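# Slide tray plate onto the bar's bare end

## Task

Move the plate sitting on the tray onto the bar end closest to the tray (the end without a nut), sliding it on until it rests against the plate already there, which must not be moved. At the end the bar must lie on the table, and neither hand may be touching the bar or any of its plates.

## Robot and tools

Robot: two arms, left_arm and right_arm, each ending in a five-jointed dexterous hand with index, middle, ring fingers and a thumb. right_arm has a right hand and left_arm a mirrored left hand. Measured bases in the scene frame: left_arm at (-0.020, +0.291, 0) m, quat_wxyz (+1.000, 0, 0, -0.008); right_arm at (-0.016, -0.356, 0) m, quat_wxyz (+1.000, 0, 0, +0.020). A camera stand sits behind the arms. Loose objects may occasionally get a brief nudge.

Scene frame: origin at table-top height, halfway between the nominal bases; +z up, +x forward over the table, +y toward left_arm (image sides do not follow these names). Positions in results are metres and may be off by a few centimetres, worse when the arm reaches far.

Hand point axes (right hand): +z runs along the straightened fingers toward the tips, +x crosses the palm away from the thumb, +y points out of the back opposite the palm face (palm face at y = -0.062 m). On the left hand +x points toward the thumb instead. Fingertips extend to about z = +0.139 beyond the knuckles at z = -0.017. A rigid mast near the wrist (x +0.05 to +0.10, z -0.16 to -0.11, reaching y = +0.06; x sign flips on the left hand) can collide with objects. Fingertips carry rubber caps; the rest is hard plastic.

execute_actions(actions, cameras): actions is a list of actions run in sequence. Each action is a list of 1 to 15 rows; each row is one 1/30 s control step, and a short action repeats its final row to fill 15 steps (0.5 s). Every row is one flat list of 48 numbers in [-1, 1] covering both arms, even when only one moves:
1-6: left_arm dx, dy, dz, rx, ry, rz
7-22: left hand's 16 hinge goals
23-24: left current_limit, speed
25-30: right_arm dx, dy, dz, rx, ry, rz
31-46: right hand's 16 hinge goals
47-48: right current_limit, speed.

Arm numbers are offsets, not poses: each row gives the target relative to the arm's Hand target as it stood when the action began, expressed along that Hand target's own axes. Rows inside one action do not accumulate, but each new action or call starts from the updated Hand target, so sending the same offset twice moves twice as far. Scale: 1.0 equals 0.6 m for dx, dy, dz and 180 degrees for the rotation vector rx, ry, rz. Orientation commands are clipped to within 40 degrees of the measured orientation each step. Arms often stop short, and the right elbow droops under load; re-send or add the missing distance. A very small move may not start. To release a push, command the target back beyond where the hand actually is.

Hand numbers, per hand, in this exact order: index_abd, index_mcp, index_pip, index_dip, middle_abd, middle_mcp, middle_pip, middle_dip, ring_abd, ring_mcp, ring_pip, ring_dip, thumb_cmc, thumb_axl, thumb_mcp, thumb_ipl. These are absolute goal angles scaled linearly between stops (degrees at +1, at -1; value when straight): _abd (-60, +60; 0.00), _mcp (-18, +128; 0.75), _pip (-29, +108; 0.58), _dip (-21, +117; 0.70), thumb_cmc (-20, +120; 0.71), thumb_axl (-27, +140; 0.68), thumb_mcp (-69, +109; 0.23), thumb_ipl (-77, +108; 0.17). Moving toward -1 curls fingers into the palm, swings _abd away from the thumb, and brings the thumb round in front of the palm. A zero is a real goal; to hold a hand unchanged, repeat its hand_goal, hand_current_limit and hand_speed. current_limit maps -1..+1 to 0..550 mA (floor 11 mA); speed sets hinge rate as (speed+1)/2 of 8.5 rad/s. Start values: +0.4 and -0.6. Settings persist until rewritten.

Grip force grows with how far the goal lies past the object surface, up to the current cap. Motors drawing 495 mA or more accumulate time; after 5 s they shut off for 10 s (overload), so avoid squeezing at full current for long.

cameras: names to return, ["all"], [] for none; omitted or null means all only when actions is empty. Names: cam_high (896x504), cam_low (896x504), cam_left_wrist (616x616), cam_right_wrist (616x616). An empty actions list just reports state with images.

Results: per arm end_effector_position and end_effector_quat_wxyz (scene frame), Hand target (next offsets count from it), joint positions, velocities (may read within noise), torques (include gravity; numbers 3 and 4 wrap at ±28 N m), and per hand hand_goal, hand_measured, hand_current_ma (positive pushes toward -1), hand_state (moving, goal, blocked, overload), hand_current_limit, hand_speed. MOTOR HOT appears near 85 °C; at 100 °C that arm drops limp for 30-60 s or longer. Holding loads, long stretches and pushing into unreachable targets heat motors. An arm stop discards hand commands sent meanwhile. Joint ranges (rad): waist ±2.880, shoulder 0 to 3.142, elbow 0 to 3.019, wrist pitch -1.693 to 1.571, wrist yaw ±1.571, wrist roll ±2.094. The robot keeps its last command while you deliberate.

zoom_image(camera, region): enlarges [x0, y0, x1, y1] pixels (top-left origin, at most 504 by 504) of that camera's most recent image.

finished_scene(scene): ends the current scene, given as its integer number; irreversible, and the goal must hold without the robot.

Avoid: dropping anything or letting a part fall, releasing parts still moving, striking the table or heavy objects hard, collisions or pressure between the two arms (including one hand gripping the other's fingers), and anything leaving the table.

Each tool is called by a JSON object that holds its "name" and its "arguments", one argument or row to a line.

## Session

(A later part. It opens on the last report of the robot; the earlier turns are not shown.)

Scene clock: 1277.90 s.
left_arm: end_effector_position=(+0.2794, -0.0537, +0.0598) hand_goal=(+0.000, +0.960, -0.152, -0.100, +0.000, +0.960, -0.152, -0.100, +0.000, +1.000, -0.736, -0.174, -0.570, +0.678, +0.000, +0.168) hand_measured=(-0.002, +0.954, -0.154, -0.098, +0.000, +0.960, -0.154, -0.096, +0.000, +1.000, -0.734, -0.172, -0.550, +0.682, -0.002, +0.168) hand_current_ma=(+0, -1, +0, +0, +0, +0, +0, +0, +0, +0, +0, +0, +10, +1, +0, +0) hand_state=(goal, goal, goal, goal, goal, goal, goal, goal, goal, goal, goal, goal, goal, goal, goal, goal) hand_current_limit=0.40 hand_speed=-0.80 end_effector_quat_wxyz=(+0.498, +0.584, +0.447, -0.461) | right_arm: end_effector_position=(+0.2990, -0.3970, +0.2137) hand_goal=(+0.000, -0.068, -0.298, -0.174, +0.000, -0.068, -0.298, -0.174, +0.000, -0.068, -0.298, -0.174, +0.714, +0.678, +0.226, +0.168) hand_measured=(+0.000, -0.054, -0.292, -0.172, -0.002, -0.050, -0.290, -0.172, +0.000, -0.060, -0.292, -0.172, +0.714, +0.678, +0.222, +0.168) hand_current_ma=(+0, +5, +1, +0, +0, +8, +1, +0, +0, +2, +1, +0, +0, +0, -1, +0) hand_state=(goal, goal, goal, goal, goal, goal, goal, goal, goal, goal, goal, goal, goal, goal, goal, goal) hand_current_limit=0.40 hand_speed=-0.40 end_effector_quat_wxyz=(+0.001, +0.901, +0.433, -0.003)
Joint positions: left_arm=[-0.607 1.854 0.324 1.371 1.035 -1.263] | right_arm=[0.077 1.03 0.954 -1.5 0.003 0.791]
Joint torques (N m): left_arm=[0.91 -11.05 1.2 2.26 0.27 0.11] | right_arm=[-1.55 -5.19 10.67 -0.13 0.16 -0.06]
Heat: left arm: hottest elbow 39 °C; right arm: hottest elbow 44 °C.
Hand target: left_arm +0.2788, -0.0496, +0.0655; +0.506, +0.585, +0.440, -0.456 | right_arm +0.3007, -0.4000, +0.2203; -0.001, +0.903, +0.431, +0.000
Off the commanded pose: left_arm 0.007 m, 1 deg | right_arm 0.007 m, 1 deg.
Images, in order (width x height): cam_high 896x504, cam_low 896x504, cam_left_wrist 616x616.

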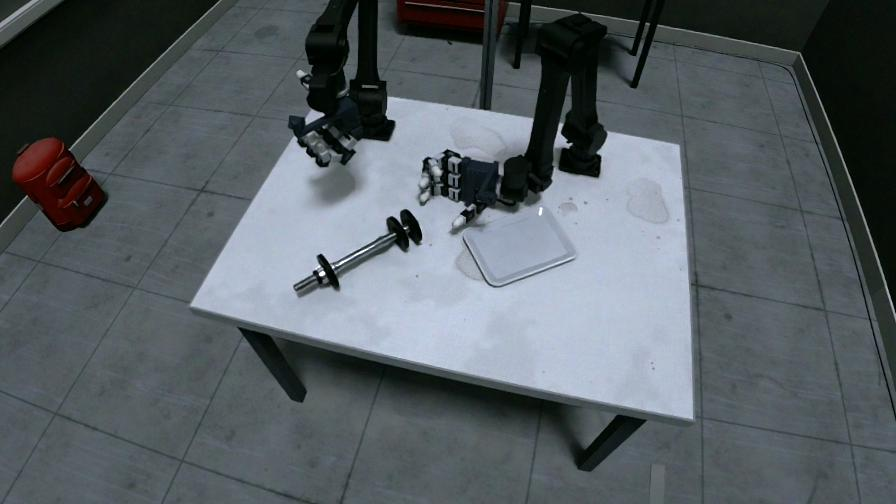

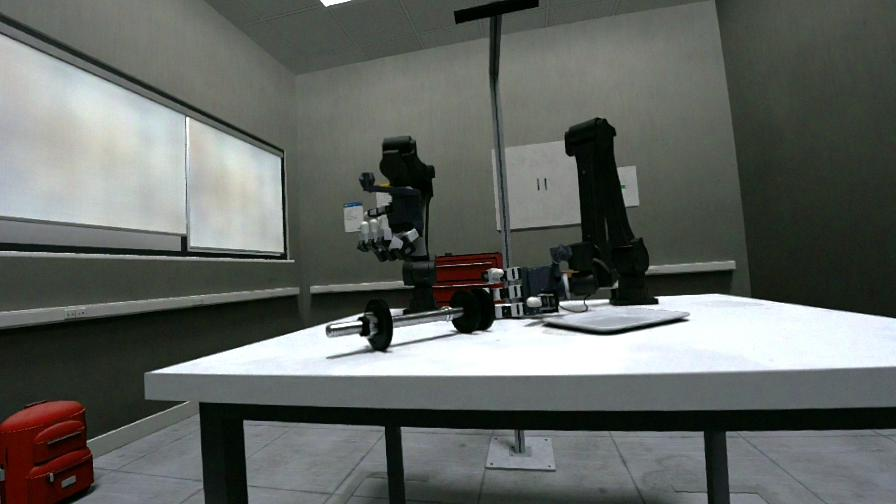

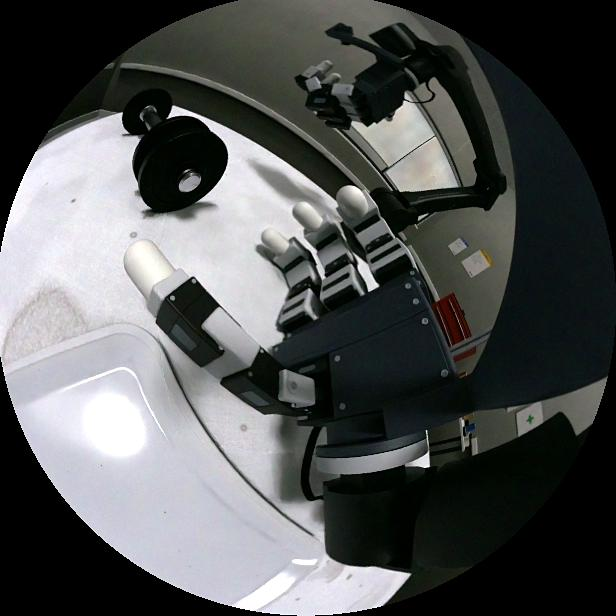

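{"name": "execute_actions", "arguments": {
  "actions": [
    [[-0.0816,0.0159,-0.006,0,0,0,0,0.959,-0.153,-0.101,0,0.959,-0.153,-0.101,0,1,-0.737,-0.174,-0.571,0.677,0,0.168,0.4,-0.8,0,0,0,0,0,0,0,-0.068,-0.299,-0.174,0,-0.068,-0.299,-0.174,0,-0.068,-0.299,-0.174,0.714,0.678,0.226,0.168,0.4,-0.4]],
    [[-0.0816,0.0159,-0.006,0,0,0,0,0.959,-0.153,-0.101,0,0.959,-0.153,-0.101,0,1,-0.737,-0.174,-0.571,0.677,0,0.168,0.4,-0.8,0,0,0,0,0,0,0,-0.068,-0.299,-0.174,0,-0.068,-0.299,-0.174,0,-0.068,-0.299,-0.174,0.714,0.678,0.226,0.168,0.4,-0.4]],
    [[-0.0816,0.0159,-0.006,0,0,0,0,0.959,-0.153,-0.101,0,0.959,-0.153,-0.101,0,1,-0.737,-0.174,-0.571,0.677,0,0.168,0.4,-0.8,0,0,0,0,0,0,0,-0.068,-0.299,-0.174,0,-0.068,-0.299,-0.174,0,-0.068,-0.299,-0.174,0.714,0.678,0.226,0.168,0.4,-0.4]],
    [[0,0,0,0.0327,0.0731,0.0194,0.133,0.754,0.576,0.696,-0.133,0.754,0.576,0.696,0,-0.068,-0.299,-0.174,0.714,0.677,0.226,0.168,0.4,-0.5,0,0,0,0,0,0,0,-0.068,-0.299,-0.174,0,-0.068,-0.299,-0.174,0,-0.068,-0.299,-0.174,0.714,0.678,0.226,0.168,0.4,-0.4]],
    [[0,0,0,0.0327,0.0731,0.0194,0.133,0.754,0.576,0.696,-0.133,0.754,0.576,0.696,0,-0.068,-0.299,-0.174,0.714,0.677,0.226,0.168,0.4,-0.5,0,0,0,0,0,0,0,-0.068,-0.299,-0.174,0,-0.068,-0.299,-0.174,0,-0.068,-0.299,-0.174,0.714,0.678,0.226,0.168,0.4,-0.4]],
    [[0,0,0,0.0327,0.0731,0.0194,0.133,0.754,0.576,0.696,-0.133,0.754,0.576,0.696,0,-0.068,-0.299,-0.174,0.714,0.677,0.226,0.168,0.4,-0.5,0,0,0,0,0,0,0,-0.068,-0.299,-0.174,0,-0.068,-0.299,-0.174,0,-0.068,-0.299,-0.174,0.714,0.678,0.226,0.168,0.4,-0.4]],
    [[0,0,0,0.0327,0.0731,0.0194,0.133,0.754,0.576,0.696,-0.133,0.754,0.576,0.696,0,-0.068,-0.299,-0.174,0.714,0.677,0.226,0.168,0.4,-0.5,0,0,0,0,0,0,0,-0.068,-0.299,-0.174,0,-0.068,-0.299,-0.174,0,-0.068,-0.299,-0.174,0.714,0.678,0.226,0.168,0.4,-0.4]],
    [[0,0,0,0.0327,0.0731,0.0194,0.133,0.754,0.576,0.696,-0.133,0.754,0.576,0.696,0,-0.068,-0.299,-0.174,0.714,0.677,0.226,0.168,0.4,-0.5,0,0,0,0,0,0,0,-0.068,-0.299,-0.174,0,-0.068,-0.299,-0.174,0,-0.068,-0.299,-0.174,0.714,0.678,0.226,0.168,0.4,-0.4]],
    [[0,0,0,0.0327,0.0731,0.0194,0.133,0.754,0.576,0.696,-0.133,0.754,0.576,0.696,0,-0.068,-0.299,-0.174,0.714,0.677,0.226,0.168,0.4,-0.5,0,0,0,0,0,0,0,-0.068,-0.299,-0.174,0,-0.068,-0.299,-0.174,0,-0.068,-0.299,-0.174,0.714,0.678,0.226,0.168,0.4,-0.4]]
  ],
  "cameras": ["cam_left_wrist","cam_high"]
}}

{"name": "zoom_image", "arguments": {
  "camera": "cam_high",
  "region": [280, 180, 460, 310]
}}

Scene clock: 1328.20 s.
left_arm: end_effector_position=(+0.2672, -0.0332, +0.1905) hand_goal=(+0.134, +0.754, +0.576, +0.696, -0.132, +0.754, +0.576, +0.696, +0.000, -0.068, -0.298, -0.174, +0.714, +0.678, +0.226, +0.168) hand_measured=(+0.134, +0.754, +0.574, +0.694, -0.130, +0.754, +0.574, +0.694, +0.000, -0.058, -0.298, -0.172, +0.714, +0.680, +0.222, +0.168) hand_current_ma=(+0, +0, +0, +0, +0, +0, +0, +0, +0, +3, +0, +0, +0, +0, -1, +0) hand_state=(goal, goal, goal, goal, goal, goal, goal, goal, goal, goal, goal, goal, goal, goal, goal, goal) hand_current_limit=0.40 hand_speed=-0.50 end_effector_quat_wxyz=(-0.021, +0.913, +0.408, -0.007) | right_arm: end_effector_position=(+0.2990, -0.3970, +0.2137) hand_goal=(+0.000, -0.068, -0.298, -0.174, +0.000, -0.068, -0.298, -0.174, +0.000, -0.068, -0.298, -0.174, +0.714, +0.678, +0.226, +0.168) hand_measured=(+0.000, -0.054, -0.292, -0.172, -0.002, -0.050, -0.290, -0.172, +0.000, -0.060, -0.292, -0.172, +0.714, +0.678, +0.222, +0.168) hand_current_ma=(+0, +5, +1, +0, +0, +8, +1, +0, +0, +2, +1, +0, +0, +0, -1, +0) hand_state=(goal, goal, goal, goal, goal, goal, goal, goal, goal, goal, goal, goal, goal, goal, goal, goal) hand_current_limit=0.40 hand_speed=-0.40 end_effector_quat_wxyz=(+0.001, +0.901, +0.433, -0.003)
Joint positions: left_arm=[-0.918 1.307 1.116 -1.423 0.004 -0.203] | right_arm=[0.077 1.03 0.954 -1.5 0.003 0.791]
Joint torques (N m): left_arm=[0.38 -8.94 14.87 0.01 -0.21 -0.11] | right_arm=[-1.55 -5.19 10.66 -0.13 0.16 -0.06]
Heat: left arm: hottest shoulder 37 °C; right arm: hottest elbow 44 °C.
Hand target: left_arm +0.2788, -0.0496, +0.2156; +0.000, +0.914, +0.405, +0.000 | right_arm +0.3007, -0.4000, +0.2203; -0.001, +0.903, +0.431, +0.000
Off the commanded pose: left_arm 0.032 m, 3 deg | right_arm 0.007 m, 1 deg.
Images, in order (width x height): cam_high 896x504, cam_left_wrist 616x616.

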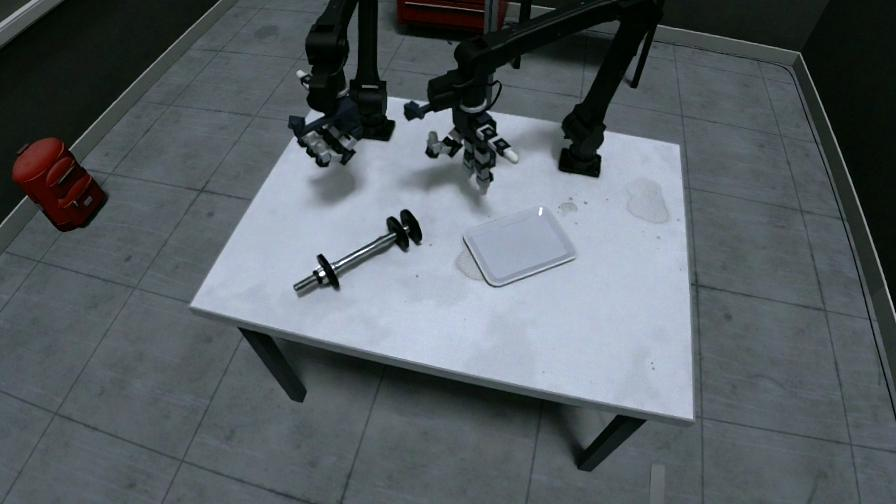

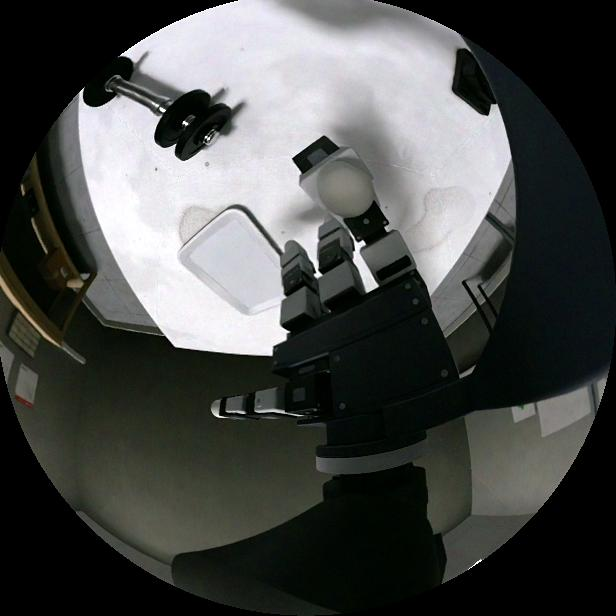

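Scaled by 2.800.

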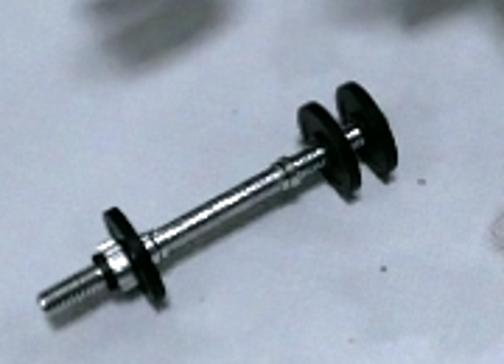

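{"name": "execute_actions", "arguments": {
  "actions": [
    [[0,0,-0.07,0,0,0,0.133,0.754,0.576,0.696,-0.133,0.754,0.576,0.696,0,-0.068,-0.299,-0.174,0.714,0.677,0.226,0.168,0.4,-0.5,0,0,0,0,0,0,0,-0.068,-0.299,-0.174,0,-0.068,-0.299,-0.174,0,-0.068,-0.299,-0.174,0.714,0.678,0.226,0.168,0.4,-0.4]],
    [[0,0,-0.07,0,0,0,0.133,0.754,0.576,0.696,-0.133,0.754,0.576,0.696,0,-0.068,-0.299,-0.174,0.714,0.677,0.226,0.168,0.4,-0.5,0,0,0,0,0,0,0,-0.068,-0.299,-0.174,0,-0.068,-0.299,-0.174,0,-0.068,-0.299,-0.174,0.714,0.678,0.226,0.168,0.4,-0.4]],
    [[0.0026,0.0506,0,0,0,0,0.133,0.754,0.576,0.696,-0.133,0.754,0.576,0.696,0,-0.068,-0.299,-0.174,0.714,0.677,0.226,0.168,0.4,-0.5,0,0,0,0,0,0,0,-0.068,-0.299,-0.174,0,-0.068,-0.299,-0.174,0,-0.068,-0.299,-0.174,0.714,0.678,0.226,0.168,0.4,-0.4]],
    [[0.0026,0.0506,0,0,0,0,0.133,0.754,0.576,0.696,-0.133,0.754,0.576,0.696,0,-0.068,-0.299,-0.174,0.714,0.677,0.226,0.168,0.4,-0.5,0,0,0,0,0,0,0,-0.068,-0.299,-0.174,0,-0.068,-0.299,-0.174,0,-0.068,-0.299,-0.174,0.714,0.678,0.226,0.168,0.4,-0.4]],
    [[0.0026,0.0506,0,0,0,0,0.133,0.754,0.576,0.696,-0.133,0.754,0.576,0.696,0,-0.068,-0.299,-0.174,0.714,0.677,0.226,0.168,0.4,-0.5,0,0,0,0,0,0,0,-0.068,-0.299,-0.174,0,-0.068,-0.299,-0.174,0,-0.068,-0.299,-0.174,0.714,0.678,0.226,0.168,0.4,-0.4]],
    [[0.0026,0.0506,0,0,0,0,0.133,0.754,0.576,0.696,-0.133,0.754,0.576,0.696,0,-0.068,-0.299,-0.174,0.714,0.677,0.226,0.168,0.4,-0.5,0,0,0,0,0,0,0,-0.068,-0.299,-0.174,0,-0.068,-0.299,-0.174,0,-0.068,-0.299,-0.174,0.714,0.678,0.226,0.168,0.4,-0.4]]
  ],
  "cameras": ["cam_left_wrist","cam_high","cam_low"]
}}

{"name": "zoom_image", "arguments": {
  "camera": "cam_high",
  "region": [340, 120, 500, 260]
}}

{"name": "zoom_image", "arguments": {
  "camera": "cam_left_wrist",
  "region": [150, 50, 430, 330]
}}

Scene clock: 1345.43 s.
left_arm: end_effector_position=(+0.3604, -0.1175, +0.2743) hand_goal=(+0.134, +0.754, +0.576, +0.696, -0.132, +0.754, +0.576, +0.696, +0.000, -0.068, -0.298, -0.174, +0.714, +0.678, +0.226, +0.168) hand_measured=(+0.134, +0.754, +0.574, +0.694, -0.130, +0.754, +0.574, +0.694, +0.000, -0.058, -0.298, -0.172, +0.714, +0.680, +0.222, +0.168) hand_current_ma=(+0, +0, +0, +0, +0, +0, +0, +0, +0, +3, +0, +0, +0, +0, -1, +0) hand_state=(goal, goal, goal, goal, goal, goal, goal, goal, goal, goal, goal, goal, goal, goal, goal, goal) hand_current_limit=0.40 hand_speed=-0.50 end_effector_quat_wxyz=(-0.022, +0.913, +0.406, -0.007) | right_arm: end_effector_position=(+0.2990, -0.3970, +0.2137) hand_goal=(+0.000, -0.068, -0.298, -0.174, +0.000, -0.068, -0.298, -0.174, +0.000, -0.068, -0.298, -0.174, +0.714, +0.678, +0.226, +0.168) hand_measured=(+0.000, -0.054, -0.292, -0.172, -0.002, -0.050, -0.290, -0.172, +0.000, -0.060, -0.292, -0.172, +0.714, +0.678, +0.222, +0.168) hand_current_ma=(+0, +5, +1, +0, +0, +8, +1, +0, +0, +2, +1, +0, +0, +0, -1, +0) hand_state=(goal, goal, goal, goal, goal, goal, goal, goal, goal, goal, goal, goal, goal, goal, goal, goal) hand_current_limit=0.40 hand_speed=-0.40 end_effector_quat_wxyz=(+0.001, +0.901, +0.433, -0.003)
Joint positions: left_arm=[-0.866 1.615 1.666 -1.667 0.002 -0.148] | right_arm=[0.077 1.03 0.954 -1.5 0.003 0.791]
Joint torques (N m): left_arm=[-0.15 -13.27 14.78 0.14 -0.18 -0.02] | right_arm=[-1.61 -5.19 10.66 -0.12 0.17 -0.07]
Heat: left arm: hottest elbow 40 °C; right arm: hottest elbow 44 °C.
Hand target: left_arm +0.3729, -0.1265, +0.2995; +0.000, +0.914, +0.405, +0.000 | right_arm +0.3007, -0.4000, +0.2203; -0.001, +0.903, +0.431, +0.000
Off the commanded pose: left_arm 0.030 m, 3 deg | right_arm 0.007 m, 1 deg.
Images, in order (width x height): cam_high 896x504, cam_low 896x504, cam_left_wrist 616x616.

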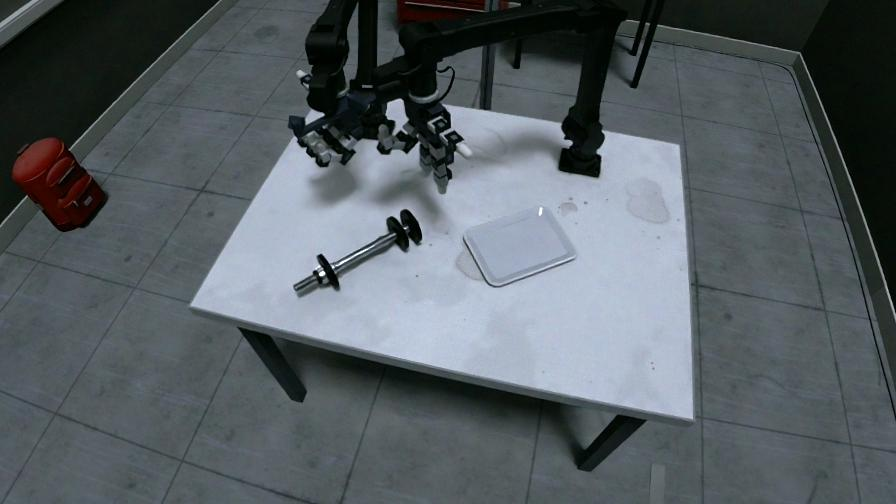

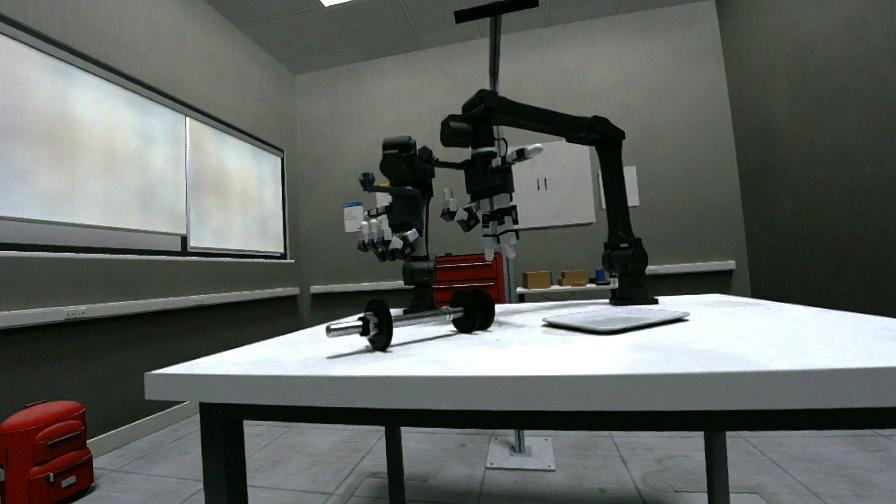

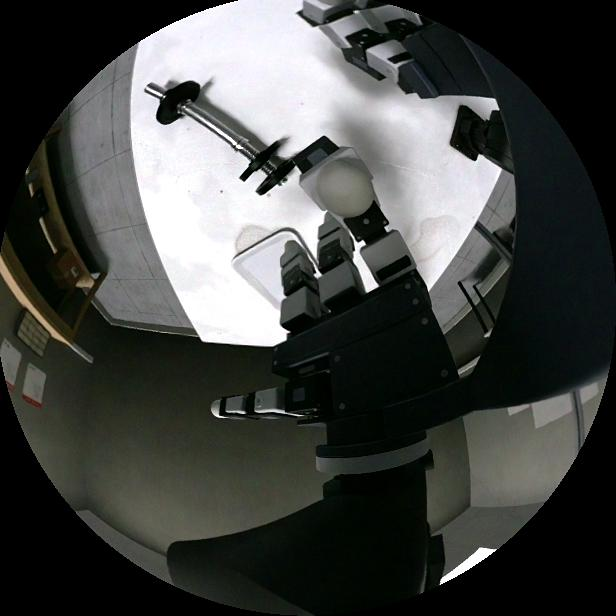

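Scaled by 3.150.

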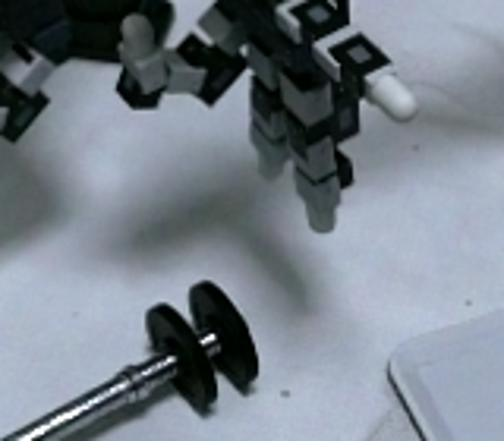

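Scaled by 1.800 from the camera's 616x616 image, which has a finer 880x880 frame.

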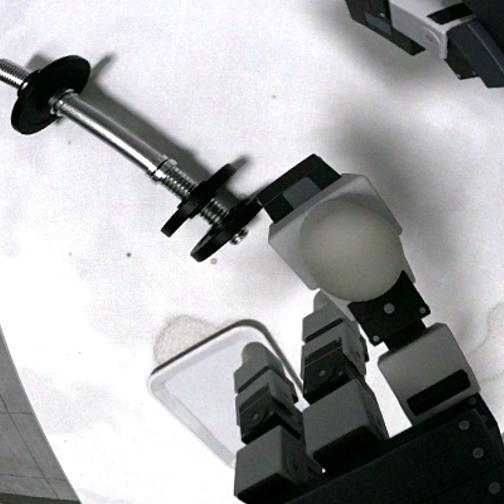

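{"name": "execute_actions", "arguments": {
  "actions": [
    [[0.0133,0.0167,0,0,0,0,0.133,0.754,0.576,0.696,-0.133,0.754,0.576,0.696,0,-0.068,-0.299,-0.174,0.714,0.677,0.226,0.168,0.4,-0.5,-0.061,0.0133,0,0,0,0,0,-0.068,-0.299,-0.174,0,-0.068,-0.299,-0.174,0,-0.068,-0.299,-0.174,0.714,0.678,0.226,0.168,0.4,-0.4]],
    [[0,0,0.0542,0,0,0,0.133,0.754,0.576,0.696,-0.133,0.754,0.576,0.696,0,-0.068,-0.299,-0.174,0.714,0.677,0.226,0.168,0.4,-0.5,-0.061,0.0133,0,0,0,0,0,-0.068,-0.299,-0.174,0,-0.068,-0.299,-0.174,0,-0.068,-0.299,-0.174,0.714,0.678,0.226,0.168,0.4,-0.4]],
    [[0,0,0.0542,0,0,0,0.133,0.754,0.576,0.696,-0.133,0.754,0.576,0.696,0,-0.068,-0.299,-0.174,0.714,0.677,0.226,0.168,0.4,-0.5,-0.061,0.0133,0,0,0,0,0,-0.068,-0.299,-0.174,0,-0.068,-0.299,-0.174,0,-0.068,-0.299,-0.174,0.714,0.678,0.226,0.168,0.4,-0.4]],
    [[0,0,0.0542,0,0,0,0.133,0.754,0.576,0.696,-0.133,0.754,0.576,0.696,0,-0.068,-0.299,-0.174,0.714,0.677,0.226,0.168,0.4,-0.5,0,0,0,0,0,0,0,-0.068,-0.299,-0.174,0,-0.068,-0.299,-0.174,0,-0.068,-0.299,-0.174,0.714,0.678,0.226,0.168,0.4,-0.4]],
    [[0,0,0.0542,0,0,0,0.133,0.754,0.576,0.696,-0.133,0.754,0.576,0.696,0,-0.068,-0.299,-0.174,0.714,0.677,0.226,0.168,0.4,-0.5,0,0,0,0,0,0,0,-0.068,-0.299,-0.174,0,-0.068,-0.299,-0.174,0,-0.068,-0.299,-0.174,0.714,0.678,0.226,0.168,0.4,-0.4]]
  ],
  "cameras": ["cam_left_wrist","cam_high","cam_low"]
}}

{"name": "zoom_image", "arguments": {
  "camera": "cam_high",
  "region": [350, 140, 480, 260]
}}

{"name": "zoom_image", "arguments": {
  "camera": "cam_low",
  "region": [420, 220, 560, 350]
}}

{"name": "zoom_image", "arguments": {
  "camera": "cam_left_wrist",
  "region": [150, 50, 430, 330]
}}

Scene clock: 1359.57 s.
left_arm: end_effector_position=(+0.3820, -0.1273, +0.1739) hand_goal=(+0.134, +0.754, +0.576, +0.696, -0.132, +0.754, +0.576, +0.696, +0.000, -0.068, -0.298, -0.174, +0.714, +0.678, +0.226, +0.168) hand_measured=(+0.134, +0.754, +0.574, +0.694, -0.130, +0.754, +0.574, +0.694, +0.000, -0.058, -0.298, -0.172, +0.714, +0.680, +0.222, +0.168) hand_current_ma=(+0, +0, +0, +0, +0, +0, +0, +0, +0, +3, +0, +0, +0, +0, -1, +0) hand_state=(goal, goal, goal, goal, goal, goal, goal, goal, goal, goal, goal, goal, goal, goal, goal, goal) hand_current_limit=0.40 hand_speed=-0.50 end_effector_quat_wxyz=(-0.001, +0.913, +0.407, -0.001) | right_arm: end_effector_position=(+0.2546, -0.4989, +0.2197) hand_goal=(+0.000, -0.068, -0.298, -0.174, +0.000, -0.068, -0.298, -0.174, +0.000, -0.068, -0.298, -0.174, +0.714, +0.678, +0.226, +0.168) hand_measured=(+0.000, -0.054, -0.292, -0.172, -0.002, -0.050, -0.290, -0.172, +0.000, -0.060, -0.292, -0.172, +0.714, +0.678, +0.222, +0.168) hand_current_ma=(+0, +5, +1, +0, +0, +8, +1, +0, +0, +2, +1, +0, +0, +0, -1, +0) hand_state=(goal, goal, goal, goal, goal, goal, goal, goal, goal, goal, goal, goal, goal, goal, goal, goal) hand_current_limit=0.40 hand_speed=-0.40 end_effector_quat_wxyz=(+0.003, +0.901, +0.433, +0.001)
Joint positions: left_arm=[-0.845 1.666 1.456 -1.365 0.002 -0.129] | right_arm=[-0.354 0.921 0.904 -1.547 0.003 0.36]
Joint torques (N m): left_arm=[1.67 -14.92 8.85 1.16 -0.17 0] | right_arm=[-1.49 -4.31 9.29 -0.02 0.09 -0.07]
Heat: left arm: hottest elbow 43 °C; right arm: hottest elbow 44 °C.
Hand target: left_arm +0.3857, -0.1274, +0.1695; +0.000, +0.914, +0.405, +0.000 | right_arm +0.2503, -0.5004, +0.2202; +0.000, +0.902, +0.431, +0.000
Off the commanded pose: left_arm 0.006 m, 0 deg | right_arm 0.005 m, 1 deg.
Images, in order (width x height): cam_high 896x504, cam_low 896x504, cam_left_wrist 616x616.

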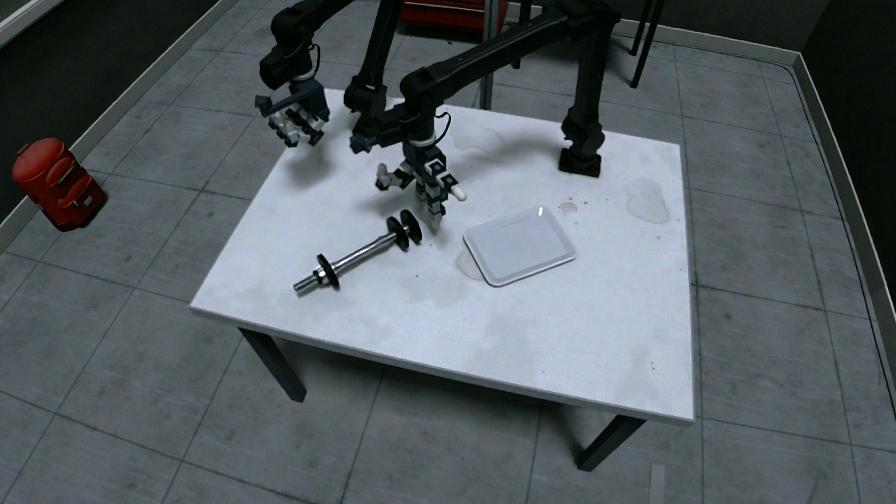

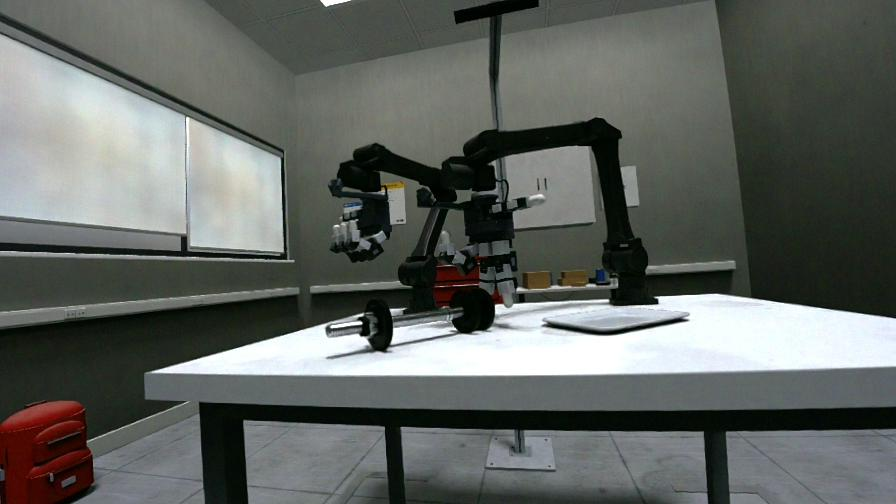

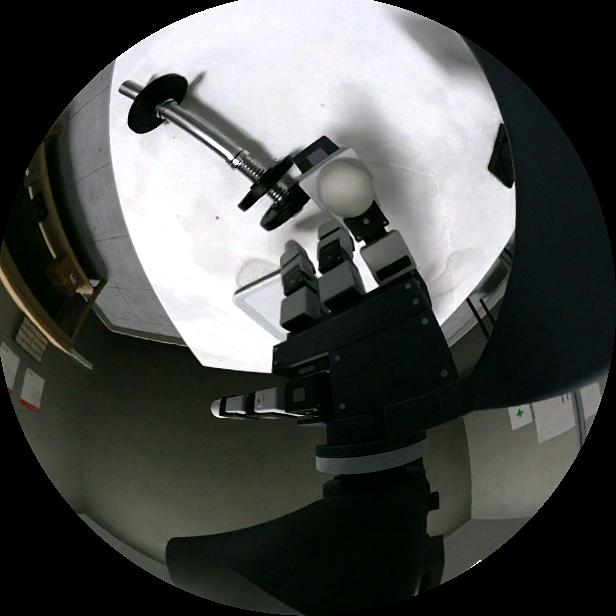

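Scaled by 3.877.

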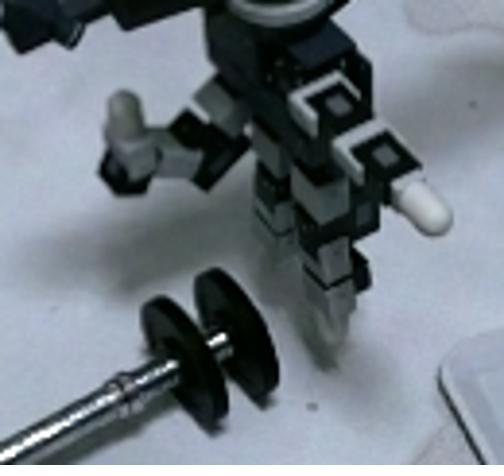

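Scaled by 3.600.

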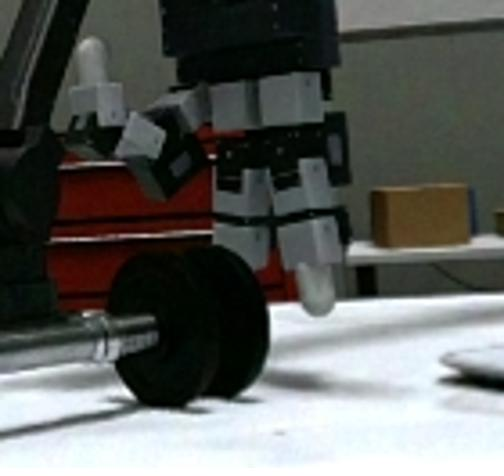

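Scaled by 1.800 from the camera's 616x616 image, which has a finer 880x880 frame.

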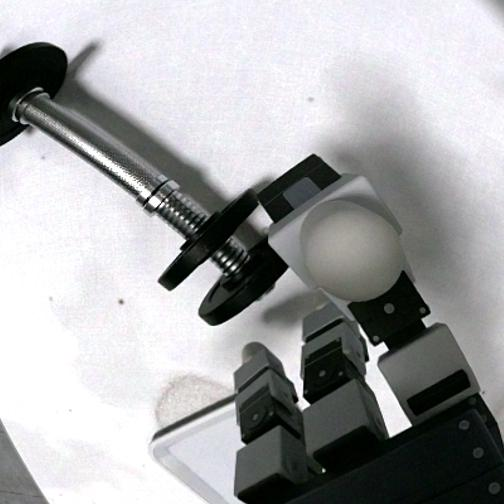

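{"name": "execute_actions", "arguments": {
  "actions": [
    [[0,0,0.0308,0,0,0,0.133,0.754,0.576,0.696,-0.133,0.754,0.576,0.696,0,-0.068,-0.299,-0.174,0.714,0.677,0.226,0.168,0.7,-0.5,0,0,0,0,0,0,0,-0.068,-0.299,-0.174,0,-0.068,-0.299,-0.174,0,-0.068,-0.299,-0.174,0.714,0.678,0.226,0.168,0.4,-0.4]],
    [[0,0,0.0308,0,0,0,0.133,0.754,0.576,0.696,-0.133,0.754,0.576,0.696,0,-0.068,-0.299,-0.174,0.714,0.677,0.226,0.168,0.7,-0.5,0,0,0,0,0,0,0,-0.068,-0.299,-0.174,0,-0.068,-0.299,-0.174,0,-0.068,-0.299,-0.174,0.714,0.678,0.226,0.168,0.4,-0.4]],
    [[0,0.033,0,0,0,0,0.133,0.754,0.576,0.696,-0.133,0.754,0.576,0.696,0,-0.068,-0.299,-0.174,0.714,0.677,0.226,0.168,0.7,-0.5,0,0,0,0,0,0,0,-0.068,-0.299,-0.174,0,-0.068,-0.299,-0.174,0,-0.068,-0.299,-0.174,0.714,0.678,0.226,0.168,0.4,-0.4]]
  ],
  "cameras": ["cam_left_wrist","cam_high","cam_low"]
}}

{"name": "zoom_image", "arguments": {
  "camera": "cam_high",
  "region": [350, 140, 480, 260]
}}

{"name": "zoom_image", "arguments": {
  "camera": "cam_low",
  "region": [420, 220, 560, 350]
}}

Scene clock: 1379.53 s.
left_arm: end_effector_position=(+0.3855, -0.1295, +0.1280) hand_goal=(+0.134, +0.754, +0.576, +0.696, -0.132, +0.754, +0.576, +0.696, +0.000, -0.068, -0.298, -0.174, +0.714, +0.678, +0.226, +0.168) hand_measured=(+0.132, +0.754, +0.576, +0.694, -0.134, +0.754, +0.576, +0.694, +0.000, -0.058, -0.298, -0.172, +0.714, +0.680, +0.222, +0.168) hand_current_ma=(+0, +0, +0, +0, +0, +0, +0, +0, +0, +4, +0, +0, +0, +0, -1, +0) hand_state=(goal, goal, goal, goal, goal, goal, goal, goal, goal, goal, goal, goal, goal, goal, goal, goal) hand_current_limit=0.70 hand_speed=-0.50 end_effector_quat_wxyz=(-0.009, +0.914, +0.406, -0.004) | right_arm: end_effector_position=(+0.2546, -0.4989, +0.2197) hand_goal=(+0.000, -0.068, -0.298, -0.174, +0.000, -0.068, -0.298, -0.174, +0.000, -0.068, -0.298, -0.174, +0.714, +0.678, +0.226, +0.168) hand_measured=(+0.000, -0.054, -0.292, -0.172, -0.002, -0.050, -0.290, -0.172, +0.000, -0.060, -0.292, -0.172, +0.714, +0.678, +0.222, +0.168) hand_current_ma=(+0, +5, +1, +0, +0, +8, +1, +0, +0, +2, +1, +0, +0, +0, -1, +0) hand_state=(goal, goal, goal, goal, goal, goal, goal, goal, goal, goal, goal, goal, goal, goal, goal, goal) hand_current_limit=0.40 hand_speed=-0.40 end_effector_quat_wxyz=(+0.003, +0.901, +0.433, +0.001)
Joint positions: left_arm=[-0.843 1.715 1.4 -1.275 0.002 -0.125] | right_arm=[-0.354 0.921 0.904 -1.547 0.003 0.36]
Joint torques (N m): left_arm=[1.85 -12.92 12.56 0.44 -0.16 -0.03] | right_arm=[-1.49 -4.25 9.28 -0.06 0.1 -0.07]
Heat: left arm: hottest elbow 42 °C; right arm: hottest elbow 43 °C.
Hand target: left_arm +0.4004, -0.1406, +0.1325; +0.000, +0.914, +0.405, +0.000 | right_arm +0.2503, -0.5004, +0.2202; +0.000, +0.902, +0.431, +0.000
Off the commanded pose: left_arm 0.019 m, 1 deg | right_arm 0.005 m, 1 deg.
Images, in order (width x height): cam_high 896x504, cam_low 896x504, cam_left_wrist 616x616.

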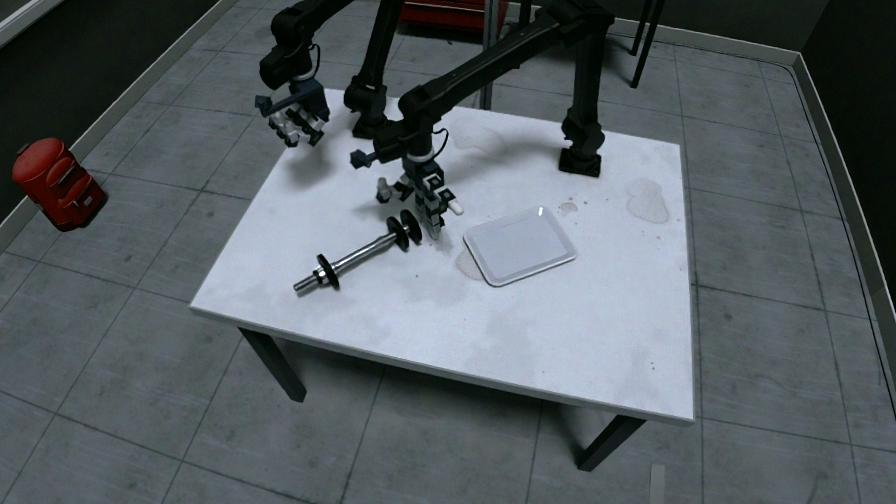

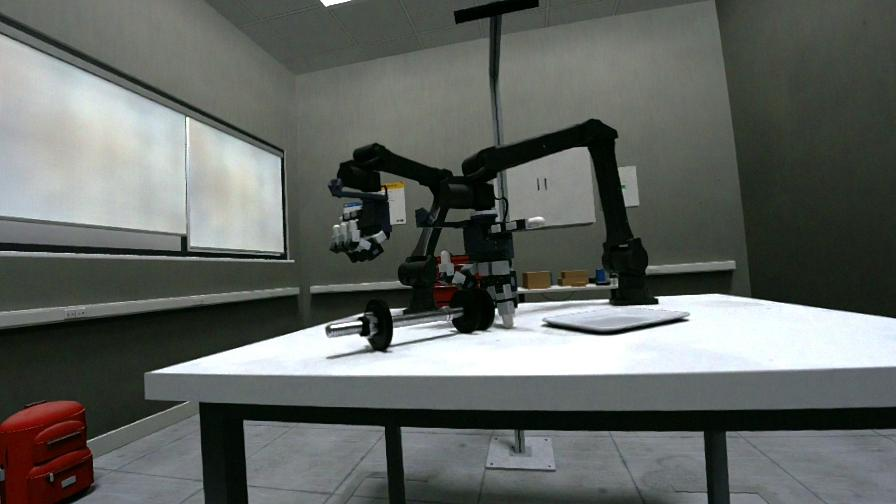

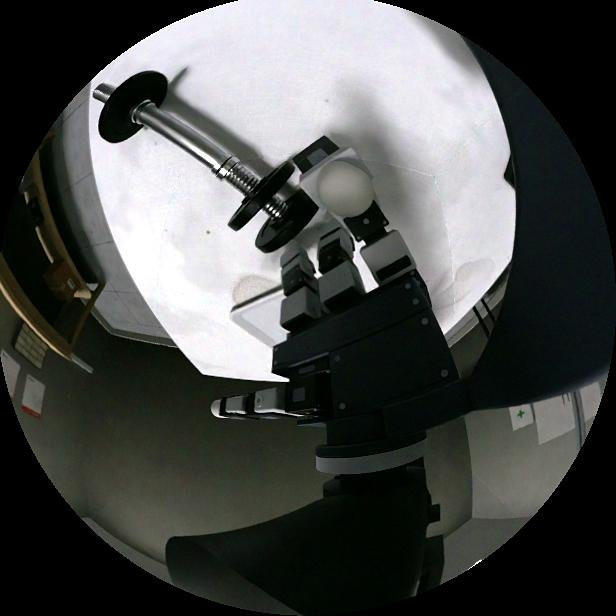

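Scaled by 3.877.

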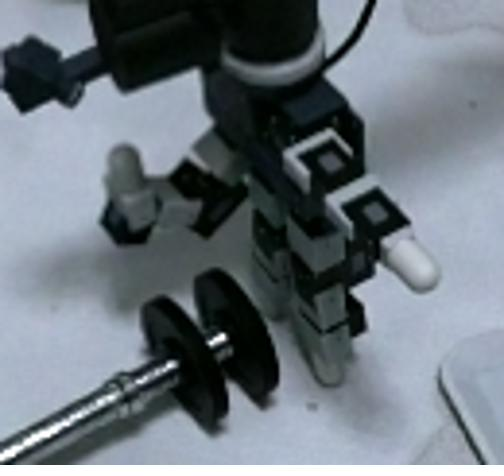

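Scaled by 3.600.

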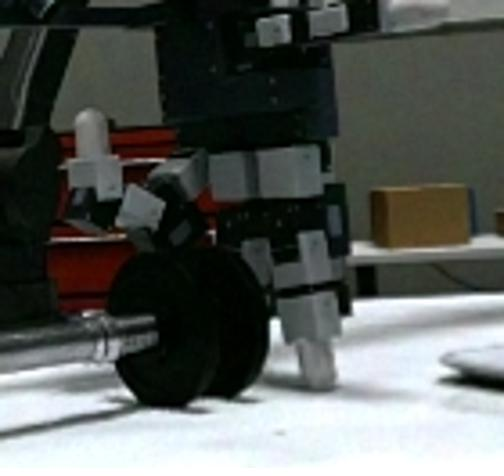

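{"name": "execute_actions", "arguments": {
  "actions": [
    [[0,0.033,-0.008,0,0,0,0.133,0.754,0.576,0.696,-0.133,0.754,0.576,0.696,0,-0.068,-0.299,-0.174,0.714,0.677,0.226,0.168,0.7,-0.5,0,0,0,0,0,0,0,-0.068,-0.299,-0.174,0,-0.068,-0.299,-0.174,0,-0.068,-0.299,-0.174,0.714,0.678,0.226,0.168,0.4,-0.4]],
    [[0,0.033,0,0,0,0,0.133,0.754,0.576,0.696,-0.133,0.754,0.576,0.696,0,-0.068,-0.299,-0.174,0.714,0.677,0.226,0.168,0.7,-0.5,0,0,0,0,0,0,0,-0.068,-0.299,-0.174,0,-0.068,-0.299,-0.174,0,-0.068,-0.299,-0.174,0.714,0.678,0.226,0.168,0.4,-0.4]]
  ],
  "cameras": ["cam_left_wrist","cam_high","cam_low"]
}}

{"name": "zoom_image", "arguments": {
  "camera": "cam_high",
  "region": [350, 140, 480, 260]
}}

{"name": "zoom_image", "arguments": {
  "camera": "cam_left_wrist",
  "region": [150, 50, 430, 330]
}}

Scene clock: 1385.30 s.
left_arm: end_effector_position=(+0.4101, -0.1525, +0.1277) hand_goal=(+0.134, +0.754, +0.576, +0.696, -0.132, +0.754, +0.576, +0.696, +0.000, -0.068, -0.298, -0.174, +0.714, +0.678, +0.226, +0.168) hand_measured=(+0.134, +0.778, +0.590, +0.704, -0.134, +0.786, +0.598, +0.708, +0.000, -0.058, -0.298, -0.172, +0.714, +0.680, +0.222, +0.168) hand_current_ma=(+0, +14, +6, +2, +0, +25, +11, +4, +0, +4, +0, +0, +0, +0, -1, +0) hand_state=(goal, blocked, goal, goal, goal, blocked, blocked, goal, goal, goal, goal, goal, goal, goal, goal, goal) hand_current_limit=0.70 hand_speed=-0.50 end_effector_quat_wxyz=(-0.016, +0.913, +0.407, -0.006) | right_arm: end_effector_position=(+0.2546, -0.4989, +0.2197) hand_goal=(+0.000, -0.068, -0.298, -0.174, +0.000, -0.068, -0.298, -0.174, +0.000, -0.068, -0.298, -0.174, +0.714, +0.678, +0.226, +0.168) hand_measured=(+0.000, -0.054, -0.292, -0.172, -0.002, -0.050, -0.290, -0.172, +0.000, -0.060, -0.292, -0.172, +0.714, +0.678, +0.222, +0.168) hand_current_ma=(+0, +5, +1, +0, +0, +8, +1, +0, +0, +2, +1, +0, +0, +0, -1, +0) hand_state=(goal, goal, goal, goal, goal, goal, goal, goal, goal, goal, goal, goal, goal, goal, goal, goal) hand_current_limit=0.40 hand_speed=-0.40 end_effector_quat_wxyz=(+0.003, +0.901, +0.433, +0.001)
Joint positions: left_arm=[-0.836 1.807 1.53 -1.327 0.002 -0.12] | right_arm=[-0.354 0.921 0.904 -1.547 0.003 0.36]
Joint torques (N m): left_arm=[0.85 -14.86 14.32 0.69 -0.13 0.05] | right_arm=[-1.55 -4.13 9.25 -0.05 0.1 -0.07]
Heat: left arm: hottest elbow 43 °C; right arm: hottest elbow 43 °C.
Hand target: left_arm +0.4298, -0.1672, +0.1372; +0.000, +0.914, +0.405, +0.000 | right_arm +0.2503, -0.5004, +0.2202; +0.000, +0.902, +0.431, +0.000
Off the commanded pose: left_arm 0.026 m, 2 deg | right_arm 0.005 m, 1 deg.
Images, in order (width x height): cam_high 896x504, cam_low 896x504, cam_left_wrist 616x616.

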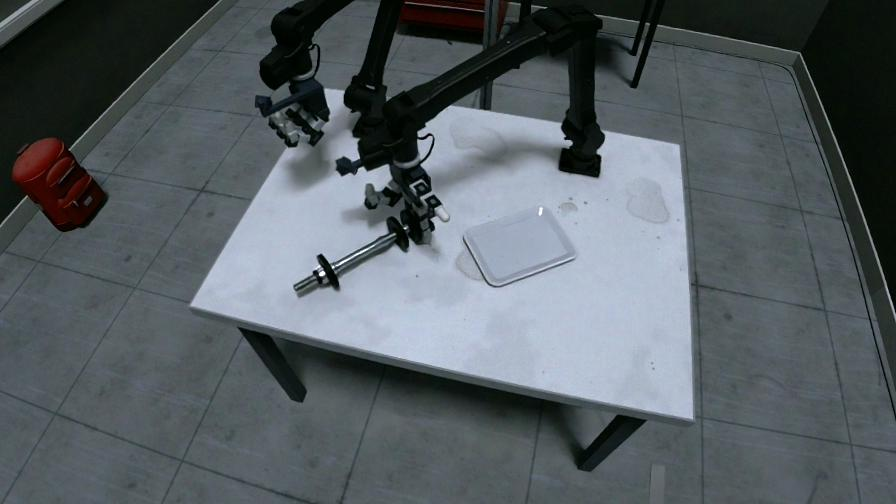

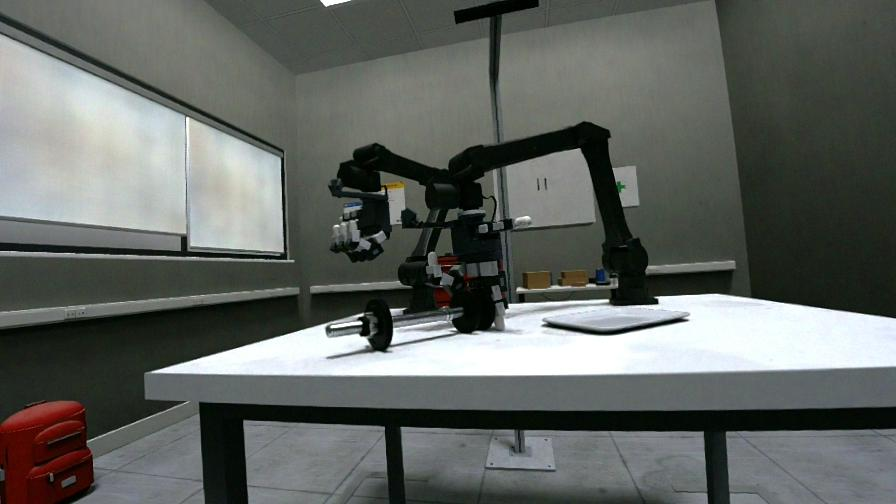

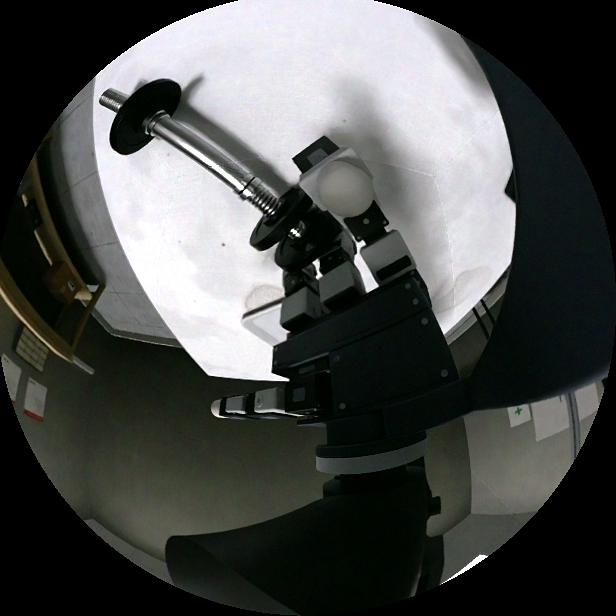

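Scaled by 3.877.

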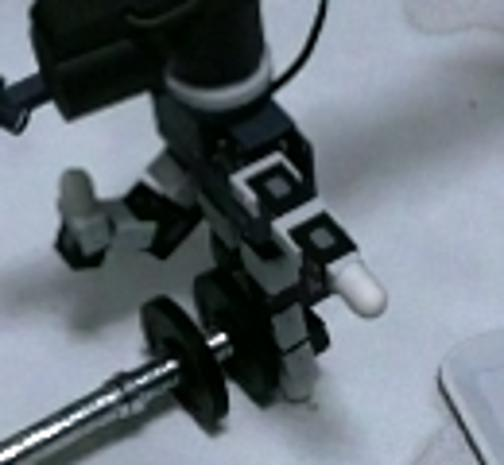

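Scaled by 1.800 from the camera's 616x616 image, which has a finer 880x880 frame.

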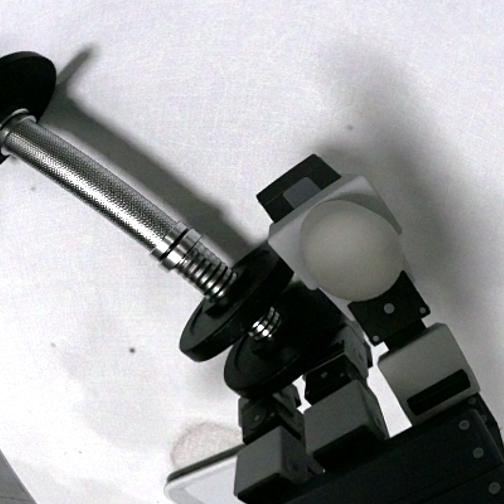

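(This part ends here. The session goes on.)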